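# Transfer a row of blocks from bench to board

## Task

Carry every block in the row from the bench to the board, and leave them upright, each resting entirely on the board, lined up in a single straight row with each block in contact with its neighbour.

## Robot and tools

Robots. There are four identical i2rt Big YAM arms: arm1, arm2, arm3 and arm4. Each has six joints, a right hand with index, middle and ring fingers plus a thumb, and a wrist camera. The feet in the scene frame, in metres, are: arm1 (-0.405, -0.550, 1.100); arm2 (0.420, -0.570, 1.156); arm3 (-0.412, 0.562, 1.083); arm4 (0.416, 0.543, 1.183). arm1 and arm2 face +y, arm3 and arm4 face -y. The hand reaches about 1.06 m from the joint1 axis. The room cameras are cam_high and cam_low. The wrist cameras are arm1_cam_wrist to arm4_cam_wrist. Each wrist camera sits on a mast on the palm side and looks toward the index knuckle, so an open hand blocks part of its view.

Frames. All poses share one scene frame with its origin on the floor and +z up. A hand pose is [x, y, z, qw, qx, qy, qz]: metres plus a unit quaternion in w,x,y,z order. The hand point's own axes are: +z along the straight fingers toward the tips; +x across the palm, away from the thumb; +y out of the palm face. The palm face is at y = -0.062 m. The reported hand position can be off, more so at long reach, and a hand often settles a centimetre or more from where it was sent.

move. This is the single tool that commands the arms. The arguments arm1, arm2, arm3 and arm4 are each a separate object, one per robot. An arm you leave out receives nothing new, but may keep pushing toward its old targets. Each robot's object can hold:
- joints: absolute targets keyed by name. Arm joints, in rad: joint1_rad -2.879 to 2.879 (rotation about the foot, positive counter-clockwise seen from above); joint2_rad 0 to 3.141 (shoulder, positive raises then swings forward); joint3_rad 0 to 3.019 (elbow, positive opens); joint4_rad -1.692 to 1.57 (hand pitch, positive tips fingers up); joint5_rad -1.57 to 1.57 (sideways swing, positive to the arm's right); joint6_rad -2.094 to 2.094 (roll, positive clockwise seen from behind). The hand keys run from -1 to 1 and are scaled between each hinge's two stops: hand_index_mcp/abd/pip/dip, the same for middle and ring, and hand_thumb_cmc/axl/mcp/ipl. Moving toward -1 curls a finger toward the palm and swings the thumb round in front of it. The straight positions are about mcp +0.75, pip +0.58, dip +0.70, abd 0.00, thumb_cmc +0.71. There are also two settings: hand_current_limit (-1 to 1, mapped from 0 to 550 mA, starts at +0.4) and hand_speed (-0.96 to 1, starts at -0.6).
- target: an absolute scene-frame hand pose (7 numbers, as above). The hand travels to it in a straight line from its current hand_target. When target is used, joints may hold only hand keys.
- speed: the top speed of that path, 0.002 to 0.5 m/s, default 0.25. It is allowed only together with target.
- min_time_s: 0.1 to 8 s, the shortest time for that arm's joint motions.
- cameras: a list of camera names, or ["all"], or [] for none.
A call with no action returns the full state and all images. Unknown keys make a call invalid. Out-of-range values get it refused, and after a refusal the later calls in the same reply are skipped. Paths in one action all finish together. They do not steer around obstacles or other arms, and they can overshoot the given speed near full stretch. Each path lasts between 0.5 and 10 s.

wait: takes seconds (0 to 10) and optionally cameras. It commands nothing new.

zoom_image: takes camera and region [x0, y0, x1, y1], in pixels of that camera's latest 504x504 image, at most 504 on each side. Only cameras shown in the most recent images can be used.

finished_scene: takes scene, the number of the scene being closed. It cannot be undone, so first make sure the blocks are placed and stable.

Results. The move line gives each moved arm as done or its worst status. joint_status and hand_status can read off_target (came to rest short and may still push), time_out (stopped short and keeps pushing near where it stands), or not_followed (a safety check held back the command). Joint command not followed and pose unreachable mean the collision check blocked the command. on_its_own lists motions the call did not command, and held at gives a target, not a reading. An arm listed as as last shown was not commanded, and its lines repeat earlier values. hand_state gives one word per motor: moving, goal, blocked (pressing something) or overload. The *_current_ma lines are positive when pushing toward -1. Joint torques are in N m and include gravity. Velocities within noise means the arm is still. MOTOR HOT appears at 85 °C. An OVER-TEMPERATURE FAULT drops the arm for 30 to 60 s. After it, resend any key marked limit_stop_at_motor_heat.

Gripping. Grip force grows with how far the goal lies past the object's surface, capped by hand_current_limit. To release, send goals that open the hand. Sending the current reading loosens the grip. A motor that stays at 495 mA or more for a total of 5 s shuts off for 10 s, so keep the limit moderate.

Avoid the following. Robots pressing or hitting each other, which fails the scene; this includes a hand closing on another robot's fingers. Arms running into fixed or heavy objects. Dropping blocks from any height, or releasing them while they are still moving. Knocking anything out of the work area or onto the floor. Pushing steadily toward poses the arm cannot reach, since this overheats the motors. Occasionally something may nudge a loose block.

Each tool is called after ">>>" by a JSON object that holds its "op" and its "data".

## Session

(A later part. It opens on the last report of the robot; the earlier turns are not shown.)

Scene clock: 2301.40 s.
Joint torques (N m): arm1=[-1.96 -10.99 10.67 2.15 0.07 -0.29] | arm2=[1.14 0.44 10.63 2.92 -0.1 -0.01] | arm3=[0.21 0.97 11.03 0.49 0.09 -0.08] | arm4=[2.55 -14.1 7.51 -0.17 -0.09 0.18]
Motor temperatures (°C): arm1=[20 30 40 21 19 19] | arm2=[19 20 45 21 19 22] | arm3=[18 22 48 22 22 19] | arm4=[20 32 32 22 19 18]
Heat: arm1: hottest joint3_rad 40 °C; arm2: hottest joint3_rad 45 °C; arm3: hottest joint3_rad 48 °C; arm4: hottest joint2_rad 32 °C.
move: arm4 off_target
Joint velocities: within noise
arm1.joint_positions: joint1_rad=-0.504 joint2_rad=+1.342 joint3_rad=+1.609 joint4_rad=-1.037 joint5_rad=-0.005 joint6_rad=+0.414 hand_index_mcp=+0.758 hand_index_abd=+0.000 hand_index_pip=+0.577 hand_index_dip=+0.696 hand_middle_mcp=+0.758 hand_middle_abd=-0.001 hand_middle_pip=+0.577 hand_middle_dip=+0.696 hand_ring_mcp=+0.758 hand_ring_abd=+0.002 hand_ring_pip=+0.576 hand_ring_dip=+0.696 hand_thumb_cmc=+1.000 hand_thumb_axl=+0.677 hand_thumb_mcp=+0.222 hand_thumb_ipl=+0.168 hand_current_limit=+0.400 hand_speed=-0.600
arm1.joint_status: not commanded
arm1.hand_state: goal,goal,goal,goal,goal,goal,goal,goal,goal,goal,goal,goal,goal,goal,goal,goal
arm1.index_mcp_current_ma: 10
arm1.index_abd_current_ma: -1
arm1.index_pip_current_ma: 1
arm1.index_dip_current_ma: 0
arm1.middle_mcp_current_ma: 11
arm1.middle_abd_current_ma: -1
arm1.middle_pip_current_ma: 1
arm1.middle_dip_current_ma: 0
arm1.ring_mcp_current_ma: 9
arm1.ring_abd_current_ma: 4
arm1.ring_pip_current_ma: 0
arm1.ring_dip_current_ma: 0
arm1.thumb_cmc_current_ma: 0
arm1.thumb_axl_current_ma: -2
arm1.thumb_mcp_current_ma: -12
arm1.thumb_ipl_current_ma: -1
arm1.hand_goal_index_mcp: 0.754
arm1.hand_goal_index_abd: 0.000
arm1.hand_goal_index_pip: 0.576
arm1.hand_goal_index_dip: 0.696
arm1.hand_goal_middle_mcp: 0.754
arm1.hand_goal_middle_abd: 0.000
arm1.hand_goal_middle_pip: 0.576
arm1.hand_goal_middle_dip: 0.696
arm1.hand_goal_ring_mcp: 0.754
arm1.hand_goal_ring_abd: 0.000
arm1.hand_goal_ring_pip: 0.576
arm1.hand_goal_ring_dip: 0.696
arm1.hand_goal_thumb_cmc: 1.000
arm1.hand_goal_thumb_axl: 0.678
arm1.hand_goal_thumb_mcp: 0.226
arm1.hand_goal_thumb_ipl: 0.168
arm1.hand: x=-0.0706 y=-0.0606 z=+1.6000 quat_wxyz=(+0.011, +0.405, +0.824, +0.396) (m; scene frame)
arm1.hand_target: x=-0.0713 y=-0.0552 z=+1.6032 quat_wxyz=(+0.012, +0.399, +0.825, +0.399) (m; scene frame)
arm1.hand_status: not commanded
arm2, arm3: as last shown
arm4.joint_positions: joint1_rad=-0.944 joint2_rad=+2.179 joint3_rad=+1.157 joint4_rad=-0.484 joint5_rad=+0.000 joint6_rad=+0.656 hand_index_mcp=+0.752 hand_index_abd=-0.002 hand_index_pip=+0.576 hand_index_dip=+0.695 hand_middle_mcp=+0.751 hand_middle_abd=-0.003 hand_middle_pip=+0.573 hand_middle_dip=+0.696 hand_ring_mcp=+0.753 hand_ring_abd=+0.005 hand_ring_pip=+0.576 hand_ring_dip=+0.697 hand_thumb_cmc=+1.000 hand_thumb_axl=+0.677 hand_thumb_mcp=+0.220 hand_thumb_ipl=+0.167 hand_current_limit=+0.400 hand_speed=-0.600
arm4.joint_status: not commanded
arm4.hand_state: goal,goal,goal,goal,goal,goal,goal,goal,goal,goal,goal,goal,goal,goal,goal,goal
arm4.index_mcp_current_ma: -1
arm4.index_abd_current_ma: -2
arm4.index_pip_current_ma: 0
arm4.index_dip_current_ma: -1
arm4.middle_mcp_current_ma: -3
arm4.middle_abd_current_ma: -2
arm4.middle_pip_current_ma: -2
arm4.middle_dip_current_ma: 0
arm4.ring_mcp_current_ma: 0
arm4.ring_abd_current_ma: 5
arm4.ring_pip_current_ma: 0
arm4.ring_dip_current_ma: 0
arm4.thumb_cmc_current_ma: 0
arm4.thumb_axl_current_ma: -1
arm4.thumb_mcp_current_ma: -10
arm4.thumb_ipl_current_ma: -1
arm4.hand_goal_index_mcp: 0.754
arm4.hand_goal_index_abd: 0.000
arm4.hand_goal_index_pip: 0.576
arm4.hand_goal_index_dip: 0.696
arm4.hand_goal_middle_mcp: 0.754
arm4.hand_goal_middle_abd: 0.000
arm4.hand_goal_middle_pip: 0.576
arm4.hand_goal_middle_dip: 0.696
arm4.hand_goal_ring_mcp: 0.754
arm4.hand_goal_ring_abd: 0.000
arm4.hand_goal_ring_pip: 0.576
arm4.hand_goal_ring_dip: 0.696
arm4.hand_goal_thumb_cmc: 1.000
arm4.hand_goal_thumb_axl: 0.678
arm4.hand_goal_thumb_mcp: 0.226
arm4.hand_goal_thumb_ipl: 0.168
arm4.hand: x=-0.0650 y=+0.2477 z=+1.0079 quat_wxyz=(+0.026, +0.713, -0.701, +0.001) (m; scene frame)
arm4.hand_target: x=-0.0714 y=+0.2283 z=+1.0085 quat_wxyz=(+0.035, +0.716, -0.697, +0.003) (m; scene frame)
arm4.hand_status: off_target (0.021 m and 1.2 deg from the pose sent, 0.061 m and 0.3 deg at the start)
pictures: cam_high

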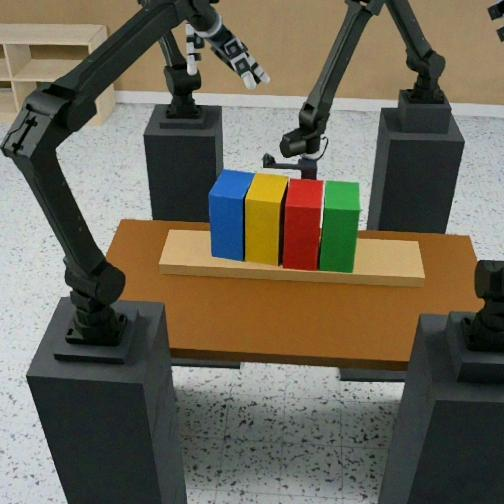

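>>> {"op": "move", "data": {"arm4": {"target": [-0.072, 0.30, 1.02, 0.035, 0.716, -0.697, 0.003], "speed": 0.15}}}

>>> {"op": "move", "data": {"arm4": {"target": [-0.195, 0.30, 1.015, 0.035, 0.716, -0.697, 0.003], "speed": 0.15}}}

>>> {"op": "move", "data": {"arm4": {"target": [-0.197, 0.232, 1.01, 0.035, 0.716, -0.697, 0.003], "speed": 0.05}, "cameras": ["cam_high"]}}

>>> {"op": "zoom_image", "data": {"camera": "cam_high", "region": [190, 160, 380, 290]}}

Scene clock: 2317.90 s.
Joint torques (N m): arm1=[-1.96 -10.93 10.63 2.15 0.06 -0.3] | arm2=[1.14 0.5 10.63 2.91 -0.1 -0.02] | arm3=[0.09 0.97 11.03 0.54 0.07 -0.09] | arm4=[1.49 -15.44 3.89 0.65 -0.05 0]
Motor temperatures (°C): arm1=[20 30 40 21 19 19] | arm2=[19 20 45 21 19 22] | arm3=[18 22 48 22 22 19] | arm4=[20 32 32 22 19 18]
Heat: arm1: hottest joint3_rad 40 °C; arm2: hottest joint3_rad 45 °C; arm3: hottest joint3_rad 48 °C; arm4: hottest joint2_rad 32 °C.
move: arm4 off_target
Joint velocities: within noise
arm1, arm3: as last shown
arm2.joint_positions: joint1_rad=+0.023 joint2_rad=+0.633 joint3_rad=+1.412 joint4_rad=-1.240 joint5_rad=-0.029 joint6_rad=+1.095 hand_index_mcp=+0.754 hand_index_abd=+0.001 hand_index_pip=+0.577 hand_index_dip=+0.696 hand_middle_mcp=+0.755 hand_middle_abd=+0.000 hand_middle_pip=+0.577 hand_middle_dip=+0.696 hand_ring_mcp=+0.755 hand_ring_abd=+0.001 hand_ring_pip=+0.577 hand_ring_dip=+0.696 hand_thumb_cmc=+0.714 hand_thumb_axl=+0.677 hand_thumb_mcp=+0.226 hand_thumb_ipl=+0.168 hand_current_limit=+0.400 hand_speed=-0.600
arm2.joint_status: not commanded
arm2.hand_state: goal,goal,goal,goal,goal,goal,goal,overload,goal,goal,goal,goal,goal,goal,goal,goal
arm2.index_mcp_current_ma: 0
arm2.index_abd_current_ma: 0
arm2.index_pip_current_ma: 1
arm2.index_dip_current_ma: 0
arm2.middle_mcp_current_ma: 0
arm2.middle_abd_current_ma: 0
arm2.middle_pip_current_ma: 1
arm2.middle_dip_current_ma: 0
arm2.ring_mcp_current_ma: 0
arm2.ring_abd_current_ma: 0
arm2.ring_pip_current_ma: 1
arm2.ring_dip_current_ma: 0
arm2.thumb_cmc_current_ma: 0
arm2.thumb_axl_current_ma: -1
arm2.thumb_mcp_current_ma: 0
arm2.thumb_ipl_current_ma: 0
arm2.hand_goal_index_mcp: 0.754
arm2.hand_goal_index_abd: 0.000
arm2.hand_goal_index_pip: 0.576
arm2.hand_goal_index_dip: 0.696
arm2.hand_goal_middle_mcp: 0.754
arm2.hand_goal_middle_abd: 0.000
arm2.hand_goal_middle_pip: 0.576
arm2.hand_goal_middle_dip: 0.696
arm2.hand_goal_ring_mcp: 0.754
arm2.hand_goal_ring_abd: 0.000
arm2.hand_goal_ring_pip: 0.576
arm2.hand_goal_ring_dip: 0.696
arm2.hand_goal_thumb_cmc: 0.714
arm2.hand_goal_thumb_axl: 0.678
arm2.hand_goal_thumb_mcp: 0.226
arm2.hand_goal_thumb_ipl: 0.168
arm2.hand: x=+0.4982 y=-0.2990 z=+1.7344 quat_wxyz=(-0.293, +0.427, +0.739, +0.431) (m; scene frame)
arm2.hand_target: x=+0.4985 y=-0.3023 z=+1.7450 quat_wxyz=(-0.299, +0.424, +0.733, +0.439) (m; scene frame)
arm2.hand_status: not commanded
arm4.joint_positions: joint1_rad=-1.048 joint2_rad=+2.137 joint3_rad=+1.057 joint4_rad=-0.449 joint5_rad=-0.012 joint6_rad=+0.558 hand_index_mcp=+0.752 hand_index_abd=-0.002 hand_index_pip=+0.576 hand_index_dip=+0.695 hand_middle_mcp=+0.751 hand_middle_abd=-0.003 hand_middle_pip=+0.573 hand_middle_dip=+0.696 hand_ring_mcp=+0.753 hand_ring_abd=+0.003 hand_ring_pip=+0.576 hand_ring_dip=+0.697 hand_thumb_cmc=+1.000 hand_thumb_axl=+0.677 hand_thumb_mcp=+0.220 hand_thumb_ipl=+0.167 hand_current_limit=+0.400 hand_speed=-0.600
arm4.joint_status: not commanded
arm4.hand_state: goal,goal,goal,goal,goal,goal,goal,goal,goal,goal,goal,goal,goal,goal,goal,goal
arm4.index_mcp_current_ma: -1
arm4.index_abd_current_ma: -2
arm4.index_pip_current_ma: 0
arm4.index_dip_current_ma: -1
arm4.middle_mcp_current_ma: -3
arm4.middle_abd_current_ma: -2
arm4.middle_pip_current_ma: -2
arm4.middle_dip_current_ma: 0
arm4.ring_mcp_current_ma: 0
arm4.ring_abd_current_ma: 2
arm4.ring_pip_current_ma: 0
arm4.ring_dip_current_ma: 0
arm4.thumb_cmc_current_ma: 0
arm4.thumb_axl_current_ma: -1
arm4.thumb_mcp_current_ma: -10
arm4.thumb_ipl_current_ma: -1
arm4.hand_goal_index_mcp: 0.754
arm4.hand_goal_index_abd: 0.000
arm4.hand_goal_index_pip: 0.576
arm4.hand_goal_index_dip: 0.696
arm4.hand_goal_middle_mcp: 0.754
arm4.hand_goal_middle_abd: 0.000
arm4.hand_goal_middle_pip: 0.576
arm4.hand_goal_middle_dip: 0.696
arm4.hand_goal_ring_mcp: 0.754
arm4.hand_goal_ring_abd: 0.000
arm4.hand_goal_ring_pip: 0.576
arm4.hand_goal_ring_dip: 0.696
arm4.hand_goal_thumb_cmc: 1.000
arm4.hand_goal_thumb_axl: 0.678
arm4.hand_goal_thumb_mcp: 0.226
arm4.hand_goal_thumb_ipl: 0.168
arm4.hand: x=-0.0635 y=+0.3090 z=+1.0060 quat_wxyz=(+0.016, +0.711, -0.703, +0.007) (m; scene frame)
arm4.hand_target: x=-0.0719 y=+0.3000 z=+1.0200 quat_wxyz=(+0.035, +0.716, -0.697, +0.003) (m; scene frame)
arm4.hand_status: off_target (0.019 m and 2.4 deg from the pose sent, 0.054 m and 1.2 deg at the start)
pictures: none

Scene clock: 2319.40 s.
Joint torques (N m): arm1=[-1.96 -10.93 10.65 2.17 0.07 -0.3] | arm2=[1.2 0.5 10.65 2.92 -0.1 -0.02] | arm3=[0.21 0.97 11.02 0.5 0.09 -0.07] | arm4=[1.03 -16.03 8.38 -0.29 -0.02 0.03]
Motor temperatures (°C): arm1=[20 30 40 21 19 19] | arm2=[19 20 45 21 19 22] | arm3=[18 22 48 22 22 19] | arm4=[20 32 32 22 19 18]
Heat: arm1: hottest joint3_rad 40 °C; arm2: hottest joint3_rad 45 °C; arm3: hottest joint3_rad 48 °C; arm4: hottest joint2_rad 32 °C.
move: arm4 off_target
Joint velocities: within noise
arm1, arm2: as last shown
arm3.joint_positions: joint1_rad=+0.535 joint2_rad=+0.651 joint3_rad=+1.109 joint4_rad=-1.670 joint5_rad=+0.135 joint6_rad=+2.010 hand_index_mcp=+0.752 hand_index_abd=+0.002 hand_index_pip=+0.576 hand_index_dip=+0.696 hand_middle_mcp=+0.754 hand_middle_abd=+0.001 hand_middle_pip=+0.577 hand_middle_dip=+0.696 hand_ring_mcp=+0.752 hand_ring_abd=+0.002 hand_ring_pip=+0.574 hand_ring_dip=+0.696 hand_thumb_cmc=+1.000 hand_thumb_axl=+0.677 hand_thumb_mcp=+0.223 hand_thumb_ipl=+0.168 hand_current_limit=+0.400 hand_speed=-0.600
arm3.joint_status: not commanded
arm3.hand_state: goal,goal,goal,goal,goal,goal,goal,goal,goal,goal,goal,goal,goal,goal,goal,goal
arm3.index_mcp_current_ma: -5
arm3.index_abd_current_ma: 2
arm3.index_pip_current_ma: 0
arm3.index_dip_current_ma: 0
arm3.middle_mcp_current_ma: 0
arm3.middle_abd_current_ma: 1
arm3.middle_pip_current_ma: 1
arm3.middle_dip_current_ma: 0
arm3.ring_mcp_current_ma: -5
arm3.ring_abd_current_ma: 3
arm3.ring_pip_current_ma: -3
arm3.ring_dip_current_ma: 0
arm3.thumb_cmc_current_ma: 0
arm3.thumb_axl_current_ma: -1
arm3.thumb_mcp_current_ma: -9
arm3.thumb_ipl_current_ma: -1
arm3.hand_goal_index_mcp: 0.754
arm3.hand_goal_index_abd: 0.000
arm3.hand_goal_index_pip: 0.576
arm3.hand_goal_index_dip: 0.696
arm3.hand_goal_middle_mcp: 0.754
arm3.hand_goal_middle_abd: 0.000
arm3.hand_goal_middle_pip: 0.576
arm3.hand_goal_middle_dip: 0.696
arm3.hand_goal_ring_mcp: 0.754
arm3.hand_goal_ring_abd: 0.000
arm3.hand_goal_ring_pip: 0.576
arm3.hand_goal_ring_dip: 0.696
arm3.hand_goal_thumb_cmc: 1.000
arm3.hand_goal_thumb_axl: 0.678
arm3.hand_goal_thumb_mcp: 0.226
arm3.hand_goal_thumb_ipl: 0.168
arm3.hand: x=-0.4189 y=+0.4009 z=+1.4254 quat_wxyz=(+0.114, +0.726, -0.660, +0.155) (m; scene frame)
arm3.hand_target: x=-0.4201 y=+0.4002 z=+1.4396 quat_wxyz=(+0.118, +0.724, -0.659, +0.169) (m; scene frame)
arm3.hand_status: not commanded
arm4.joint_positions: joint1_rad=-1.153 joint2_rad=+2.268 joint3_rad=+1.387 joint4_rad=-0.625 joint5_rad=-0.021 joint6_rad=+0.442 hand_index_mcp=+0.752 hand_index_abd=-0.002 hand_index_pip=+0.576 hand_index_dip=+0.695 hand_middle_mcp=+0.752 hand_middle_abd=-0.003 hand_middle_pip=+0.573 hand_middle_dip=+0.696 hand_ring_mcp=+0.753 hand_ring_abd=+0.003 hand_ring_pip=+0.576 hand_ring_dip=+0.697 hand_thumb_cmc=+1.000 hand_thumb_axl=+0.677 hand_thumb_mcp=+0.220 hand_thumb_ipl=+0.167 hand_current_limit=+0.400 hand_speed=-0.600
arm4.joint_status: not commanded
arm4.hand_state: goal,goal,goal,goal,goal,goal,goal,goal,goal,goal,goal,goal,goal,goal,goal,goal
arm4.index_mcp_current_ma: -1
arm4.index_abd_current_ma: -2
arm4.index_pip_current_ma: 0
arm4.index_dip_current_ma: -1
arm4.middle_mcp_current_ma: -2
arm4.middle_abd_current_ma: -2
arm4.middle_pip_current_ma: -2
arm4.middle_dip_current_ma: 0
arm4.ring_mcp_current_ma: 0
arm4.ring_abd_current_ma: 2
arm4.ring_pip_current_ma: 0
arm4.ring_dip_current_ma: 0
arm4.thumb_cmc_current_ma: 0
arm4.thumb_axl_current_ma: -1
arm4.thumb_mcp_current_ma: -10
arm4.thumb_ipl_current_ma: -1
arm4.hand_goal_index_mcp: 0.754
arm4.hand_goal_index_abd: 0.000
arm4.hand_goal_index_pip: 0.576
arm4.hand_goal_index_dip: 0.696
arm4.hand_goal_middle_mcp: 0.754
arm4.hand_goal_middle_abd: 0.000
arm4.hand_goal_middle_pip: 0.576
arm4.hand_goal_middle_dip: 0.696
arm4.hand_goal_ring_mcp: 0.754
arm4.hand_goal_ring_abd: 0.000
arm4.hand_goal_ring_pip: 0.576
arm4.hand_goal_ring_dip: 0.696
arm4.hand_goal_thumb_cmc: 1.000
arm4.hand_goal_thumb_axl: 0.678
arm4.hand_goal_thumb_mcp: 0.226
arm4.hand_goal_thumb_ipl: 0.168
arm4.hand: x=-0.1804 y=+0.3038 z=+1.0116 quat_wxyz=(+0.028, +0.715, -0.699, +0.005) (m; scene frame)
arm4.hand_target: x=-0.1946 y=+0.3002 z=+1.0154 quat_wxyz=(+0.035, +0.716, -0.697, +0.003) (m; scene frame)
arm4.hand_status: off_target (0.015 m and 0.8 deg from the pose sent, 0.132 m and 2.4 deg at the start)
pictures: none

Scene clock: 2321.33 s.
Joint torques (N m): arm1=[-1.96 -10.87 10.63 2.15 0.07 -0.3] | arm2=[1.14 0.5 10.65 2.92 -0.1 -0.01] | arm3=[0.32 0.73 11 0.58 0.08 -0.09] | arm4=[3.08 -16.67 9.51 -0.21 -0.11 0.24]
Motor temperatures (°C): arm1=[20 30 40 21 19 19] | arm2=[19 20 45 21 19 22] | arm3=[18 22 48 22 22 19] | arm4=[20 32 32 22 19 18]
Heat: arm1: hottest joint3_rad 40 °C; arm2: hottest joint3_rad 45 °C; arm3: hottest joint3_rad 48 °C; arm4: hottest joint2_rad 32 °C.
move: arm4 off_target
Joint velocities: within noise
arm1, arm2, arm3: as last shown
arm4.joint_positions: joint1_rad=-1.080 joint2_rad=+2.330 joint3_rad=+1.512 joint4_rad=-0.691 joint5_rad=-0.012 joint6_rad=+0.520 hand_index_mcp=+0.752 hand_index_abd=-0.002 hand_index_pip=+0.576 hand_index_dip=+0.695 hand_middle_mcp=+0.752 hand_middle_abd=-0.003 hand_middle_pip=+0.573 hand_middle_dip=+0.696 hand_ring_mcp=+0.755 hand_ring_abd=+0.007 hand_ring_pip=+0.576 hand_ring_dip=+0.697 hand_thumb_cmc=+1.000 hand_thumb_axl=+0.677 hand_thumb_mcp=+0.220 hand_thumb_ipl=+0.167 hand_current_limit=+0.400 hand_speed=-0.600
arm4.joint_status: not commanded
arm4.hand_state: goal,goal,goal,goal,goal,goal,goal,goal,goal,goal,goal,goal,goal,goal,goal,goal
arm4.index_mcp_current_ma: -1
arm4.index_abd_current_ma: -2
arm4.index_pip_current_ma: 0
arm4.index_dip_current_ma: -1
arm4.middle_mcp_current_ma: -2
arm4.middle_abd_current_ma: -2
arm4.middle_pip_current_ma: -2
arm4.middle_dip_current_ma: 0
arm4.ring_mcp_current_ma: 1
arm4.ring_abd_current_ma: 7
arm4.ring_pip_current_ma: 0
arm4.ring_dip_current_ma: 0
arm4.thumb_cmc_current_ma: 0
arm4.thumb_axl_current_ma: -1
arm4.thumb_mcp_current_ma: -10
arm4.thumb_ipl_current_ma: -1
arm4.hand_goal_index_mcp: 0.754
arm4.hand_goal_index_abd: 0.000
arm4.hand_goal_index_pip: 0.576
arm4.hand_goal_index_dip: 0.696
arm4.hand_goal_middle_mcp: 0.754
arm4.hand_goal_middle_abd: 0.000
arm4.hand_goal_middle_pip: 0.576
arm4.hand_goal_middle_dip: 0.696
arm4.hand_goal_ring_mcp: 0.754
arm4.hand_goal_ring_abd: 0.000
arm4.hand_goal_ring_pip: 0.576
arm4.hand_goal_ring_dip: 0.696
arm4.hand_goal_thumb_cmc: 1.000
arm4.hand_goal_thumb_axl: 0.678
arm4.hand_goal_thumb_mcp: 0.226
arm4.hand_goal_thumb_ipl: 0.168
arm4.hand: x=-0.1880 y=+0.2520 z=+1.0084 quat_wxyz=(+0.025, +0.713, -0.701, +0.003) (m; scene frame)
arm4.hand_target: x=-0.1961 y=+0.2324 z=+1.0105 quat_wxyz=(+0.035, +0.716, -0.697, +0.003) (m; scene frame)
arm4.hand_status: off_target (0.022 m and 1.2 deg from the pose sent, 0.074 m and 0.8 deg at the start)
pictures: cam_high

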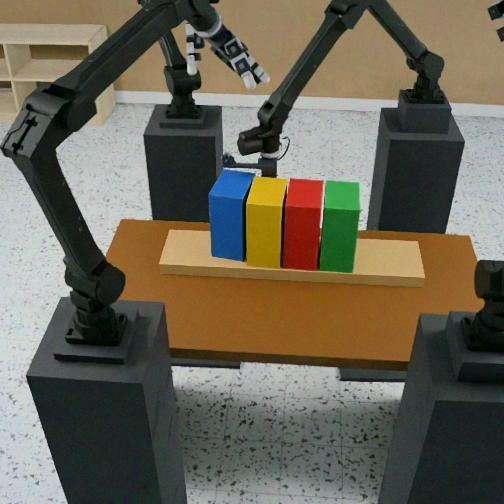

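Scaled by 2.653 from the camera's 504x504 image, which has a finer 720x720 frame.

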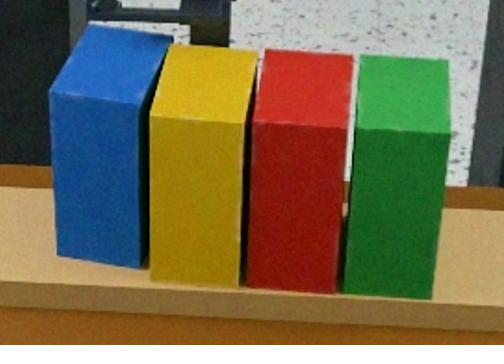

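>>> {"op": "move", "data": {"arm4": {"target": [-0.20, 0.325, 1.02, 0.035, 0.716, -0.697, 0.003], "speed": 0.15}}}

>>> {"op": "move", "data": {"arm4": {"target": [-0.325, 0.325, 1.015, 0.035, 0.716, -0.697, 0.003], "speed": 0.15}}}

>>> {"op": "move", "data": {"arm4": {"target": [-0.325, 0.262, 1.01, 0.035, 0.716, -0.697, 0.003], "speed": 0.05}, "cameras": ["cam_high", "cam_low"]}}

>>> {"op": "zoom_image", "data": {"camera": "cam_high", "region": [190, 160, 380, 290]}}

Scene clock: 2336.13 s.
Joint torques (N m): arm1=[-1.85 -10.81 10.65 2.17 0.07 -0.29] | arm2=[1.08 0.5 10.65 2.92 -0.1 -0.02] | arm3=[0.03 0.91 10.97 0.49 0.09 -0.1] | arm4=[1.96 -19.08 5.15 0.42 -0.01 0]
Motor temperatures (°C): arm1=[20 30 40 21 19 19] | arm2=[19 20 45 21 19 22] | arm3=[18 22 49 22 22 19] | arm4=[20 33 33 22 19 18]
Heat: arm1: hottest joint3_rad 40 °C; arm2: hottest joint3_rad 45 °C; arm3: hottest joint3_rad 49 °C; arm4: hottest joint2_rad 33 °C.
move: arm4 off_target
Joint velocities: within noise
arm1, arm2, arm3: as last shown
arm4.joint_positions: joint1_rad=-1.211 joint2_rad=+2.289 joint3_rad=+1.404 joint4_rad=-0.648 joint5_rad=-0.025 joint6_rad=+0.399 hand_index_mcp=+0.752 hand_index_abd=-0.002 hand_index_pip=+0.576 hand_index_dip=+0.695 hand_middle_mcp=+0.752 hand_middle_abd=-0.002 hand_middle_pip=+0.573 hand_middle_dip=+0.696 hand_ring_mcp=+0.755 hand_ring_abd=+0.003 hand_ring_pip=+0.576 hand_ring_dip=+0.697 hand_thumb_cmc=+1.000 hand_thumb_axl=+0.677 hand_thumb_mcp=+0.220 hand_thumb_ipl=+0.167 hand_current_limit=+0.400 hand_speed=-0.600
arm4.joint_status: not commanded
arm4.hand_state: goal,goal,goal,goal,goal,goal,goal,goal,goal,goal,goal,goal,goal,goal,goal,goal
arm4.index_mcp_current_ma: -1
arm4.index_abd_current_ma: -2
arm4.index_pip_current_ma: 0
arm4.index_dip_current_ma: -1
arm4.middle_mcp_current_ma: -2
arm4.middle_abd_current_ma: -2
arm4.middle_pip_current_ma: -2
arm4.middle_dip_current_ma: 0
arm4.ring_mcp_current_ma: 0
arm4.ring_abd_current_ma: 2
arm4.ring_pip_current_ma: 0
arm4.ring_dip_current_ma: 0
arm4.thumb_cmc_current_ma: 0
arm4.thumb_axl_current_ma: -1
arm4.thumb_mcp_current_ma: -10
arm4.thumb_ipl_current_ma: -1
arm4.hand_goal_index_mcp: 0.754
arm4.hand_goal_index_abd: 0.000
arm4.hand_goal_index_pip: 0.576
arm4.hand_goal_index_dip: 0.696
arm4.hand_goal_middle_mcp: 0.754
arm4.hand_goal_middle_abd: 0.000
arm4.hand_goal_middle_pip: 0.576
arm4.hand_goal_middle_dip: 0.696
arm4.hand_goal_ring_mcp: 0.754
arm4.hand_goal_ring_abd: 0.000
arm4.hand_goal_ring_pip: 0.576
arm4.hand_goal_ring_dip: 0.696
arm4.hand_goal_thumb_cmc: 1.000
arm4.hand_goal_thumb_axl: 0.678
arm4.hand_goal_thumb_mcp: 0.226
arm4.hand_goal_thumb_ipl: 0.168
arm4.hand: x=-0.1913 y=+0.3353 z=+1.0023 quat_wxyz=(+0.016, +0.710, -0.704, +0.010) (m; scene frame)
arm4.hand_target: x=-0.1997 y=+0.3250 z=+1.0198 quat_wxyz=(+0.035, +0.716, -0.697, +0.003) (m; scene frame)
arm4.hand_status: off_target (0.022 m and 2.5 deg from the pose sent, 0.075 m and 1.2 deg at the start)
pictures: none

Scene clock: 2337.60 s.
Joint torques (N m): arm1=[-1.85 -10.81 10.62 2.15 0.07 -0.3] | arm2=[1.14 0.5 10.65 2.91 -0.1 -0.02] | arm3=[0.09 0.85 10.95 0.5 0.07 -0.1] | arm4=[1.61 -19.84 10.67 -0.29 -0.04 0.01]
Motor temperatures (°C): arm1=[20 30 40 21 19 19] | arm2=[19 20 45 21 19 22] | arm3=[18 22 49 22 22 19] | arm4=[20 33 33 22 19 18]
Heat: arm1: hottest joint3_rad 40 °C; arm2: hottest joint3_rad 45 °C; arm3: hottest joint3_rad 49 °C; arm4: hottest joint2_rad 33 °C.
move: arm4 off_target
Joint velocities: within noise
arm1, arm2, arm3: as last shown
arm4.joint_positions: joint1_rad=-1.271 joint2_rad=+2.486 joint3_rad=+1.847 joint4_rad=-0.882 joint5_rad=-0.030 joint6_rad=+0.326 hand_index_mcp=+0.752 hand_index_abd=-0.002 hand_index_pip=+0.576 hand_index_dip=+0.695 hand_middle_mcp=+0.752 hand_middle_abd=-0.002 hand_middle_pip=+0.573 hand_middle_dip=+0.696 hand_ring_mcp=+0.754 hand_ring_abd=+0.003 hand_ring_pip=+0.576 hand_ring_dip=+0.697 hand_thumb_cmc=+1.000 hand_thumb_axl=+0.677 hand_thumb_mcp=+0.220 hand_thumb_ipl=+0.167 hand_current_limit=+0.400 hand_speed=-0.600
arm4.joint_status: not commanded
arm4.hand_state: goal,goal,goal,goal,goal,goal,goal,goal,goal,goal,goal,goal,goal,goal,goal,goal
arm4.index_mcp_current_ma: -1
arm4.index_abd_current_ma: -2
arm4.index_pip_current_ma: 0
arm4.index_dip_current_ma: -1
arm4.middle_mcp_current_ma: -2
arm4.middle_abd_current_ma: -2
arm4.middle_pip_current_ma: -2
arm4.middle_dip_current_ma: 0
arm4.ring_mcp_current_ma: 0
arm4.ring_abd_current_ma: 2
arm4.ring_pip_current_ma: 0
arm4.ring_dip_current_ma: 0
arm4.thumb_cmc_current_ma: 0
arm4.thumb_axl_current_ma: -1
arm4.thumb_mcp_current_ma: -10
arm4.thumb_ipl_current_ma: -1
arm4.hand_goal_index_mcp: 0.754
arm4.hand_goal_index_abd: 0.000
arm4.hand_goal_index_pip: 0.576
arm4.hand_goal_index_dip: 0.696
arm4.hand_goal_middle_mcp: 0.754
arm4.hand_goal_middle_abd: 0.000
arm4.hand_goal_middle_pip: 0.576
arm4.hand_goal_middle_dip: 0.696
arm4.hand_goal_ring_mcp: 0.754
arm4.hand_goal_ring_abd: 0.000
arm4.hand_goal_ring_pip: 0.576
arm4.hand_goal_ring_dip: 0.696
arm4.hand_goal_thumb_cmc: 1.000
arm4.hand_goal_thumb_axl: 0.678
arm4.hand_goal_thumb_mcp: 0.226
arm4.hand_goal_thumb_ipl: 0.168
arm4.hand: x=-0.3068 y=+0.3286 z=+1.0058 quat_wxyz=(+0.023, +0.714, -0.700, +0.008) (m; scene frame)
arm4.hand_target: x=-0.3242 y=+0.3254 z=+1.0156 quat_wxyz=(+0.035, +0.716, -0.697, +0.003) (m; scene frame)
arm4.hand_status: off_target (0.021 m and 1.5 deg from the pose sent, 0.135 m and 2.5 deg at the start)
pictures: none

Scene clock: 2339.43 s.
Joint torques (N m): arm1=[-1.9 -10.87 10.63 2.15 0.08 -0.29] | arm2=[1.14 0.44 10.65 2.91 -0.09 -0.01] | arm3=[-0.03 0.91 10.97 0.54 0.08 -0.1] | arm4=[2.9 -20.31 11.25 -0.5 -0.1 0.23]
Motor temperatures (°C): arm1=[20 30 40 21 19 19] | arm2=[19 20 45 21 19 22] | arm3=[18 22 49 22 22 19] | arm4=[20 33 33 22 19 18]
Heat: arm1: hottest joint3_rad 40 °C; arm2: hottest joint3_rad 45 °C; arm3: hottest joint3_rad 49 °C; arm4: hottest joint2_rad 33 °C.
move: arm4 off_target
Joint velocities: within noise
arm1, arm2, arm3: as last shown
arm4.joint_positions: joint1_rad=-1.215 joint2_rad=+2.544 joint3_rad=+1.969 joint4_rad=-0.939 joint5_rad=-0.022 joint6_rad=+0.390 hand_index_mcp=+0.752 hand_index_abd=-0.002 hand_index_pip=+0.576 hand_index_dip=+0.695 hand_middle_mcp=+0.752 hand_middle_abd=-0.002 hand_middle_pip=+0.573 hand_middle_dip=+0.696 hand_ring_mcp=+0.753 hand_ring_abd=+0.006 hand_ring_pip=+0.576 hand_ring_dip=+0.697 hand_thumb_cmc=+1.000 hand_thumb_axl=+0.677 hand_thumb_mcp=+0.220 hand_thumb_ipl=+0.167 hand_current_limit=+0.400 hand_speed=-0.600
arm4.joint_status: not commanded
arm4.hand_state: goal,goal,goal,goal,goal,goal,goal,goal,goal,goal,goal,goal,goal,goal,goal,goal
arm4.index_mcp_current_ma: -1
arm4.index_abd_current_ma: -2
arm4.index_pip_current_ma: 0
arm4.index_dip_current_ma: -1
arm4.middle_mcp_current_ma: -2
arm4.middle_abd_current_ma: -2
arm4.middle_pip_current_ma: -2
arm4.middle_dip_current_ma: 0
arm4.ring_mcp_current_ma: 0
arm4.ring_abd_current_ma: 6
arm4.ring_pip_current_ma: 0
arm4.ring_dip_current_ma: 0
arm4.thumb_cmc_current_ma: 0
arm4.thumb_axl_current_ma: -1
arm4.thumb_mcp_current_ma: -10
arm4.thumb_ipl_current_ma: -1
arm4.hand_goal_index_mcp: 0.754
arm4.hand_goal_index_abd: 0.000
arm4.hand_goal_index_pip: 0.576
arm4.hand_goal_index_dip: 0.696
arm4.hand_goal_middle_mcp: 0.754
arm4.hand_goal_middle_abd: 0.000
arm4.hand_goal_middle_pip: 0.576
arm4.hand_goal_middle_dip: 0.696
arm4.hand_goal_ring_mcp: 0.754
arm4.hand_goal_ring_abd: 0.000
arm4.hand_goal_ring_pip: 0.576
arm4.hand_goal_ring_dip: 0.696
arm4.hand_goal_thumb_cmc: 1.000
arm4.hand_goal_thumb_axl: 0.678
arm4.hand_goal_thumb_mcp: 0.226
arm4.hand_goal_thumb_ipl: 0.168
arm4.hand: x=-0.3165 y=+0.2855 z=+1.0065 quat_wxyz=(+0.025, +0.711, -0.703, +0.004) (m; scene frame)
arm4.hand_target: x=-0.3237 y=+0.2622 z=+1.0106 quat_wxyz=(+0.036, +0.716, -0.697, +0.003) (m; scene frame)
arm4.hand_status: off_target (0.025 m and 1.5 deg from the pose sent, 0.069 m and 1.5 deg at the start)
pictures: cam_high, cam_low

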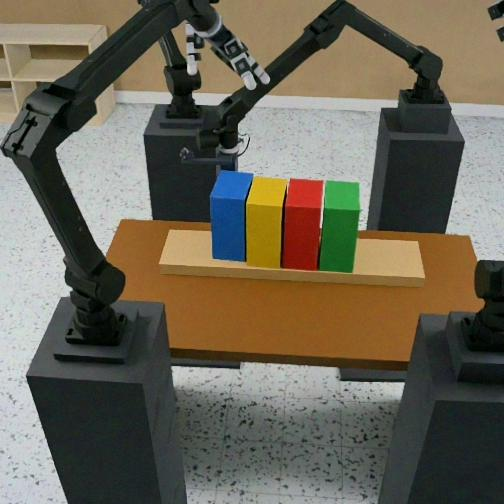

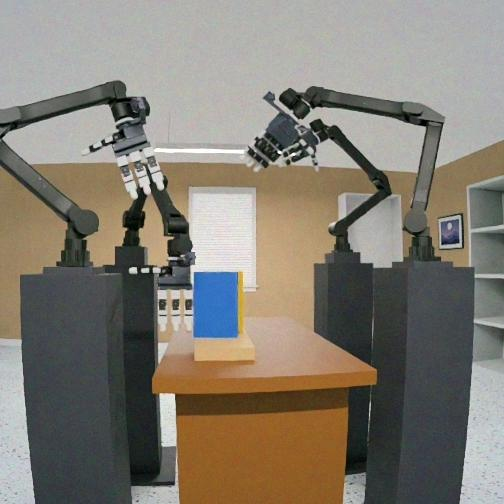

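Scaled by 2.653 from the camera's 504x504 image, which has a finer 720x720 frame.

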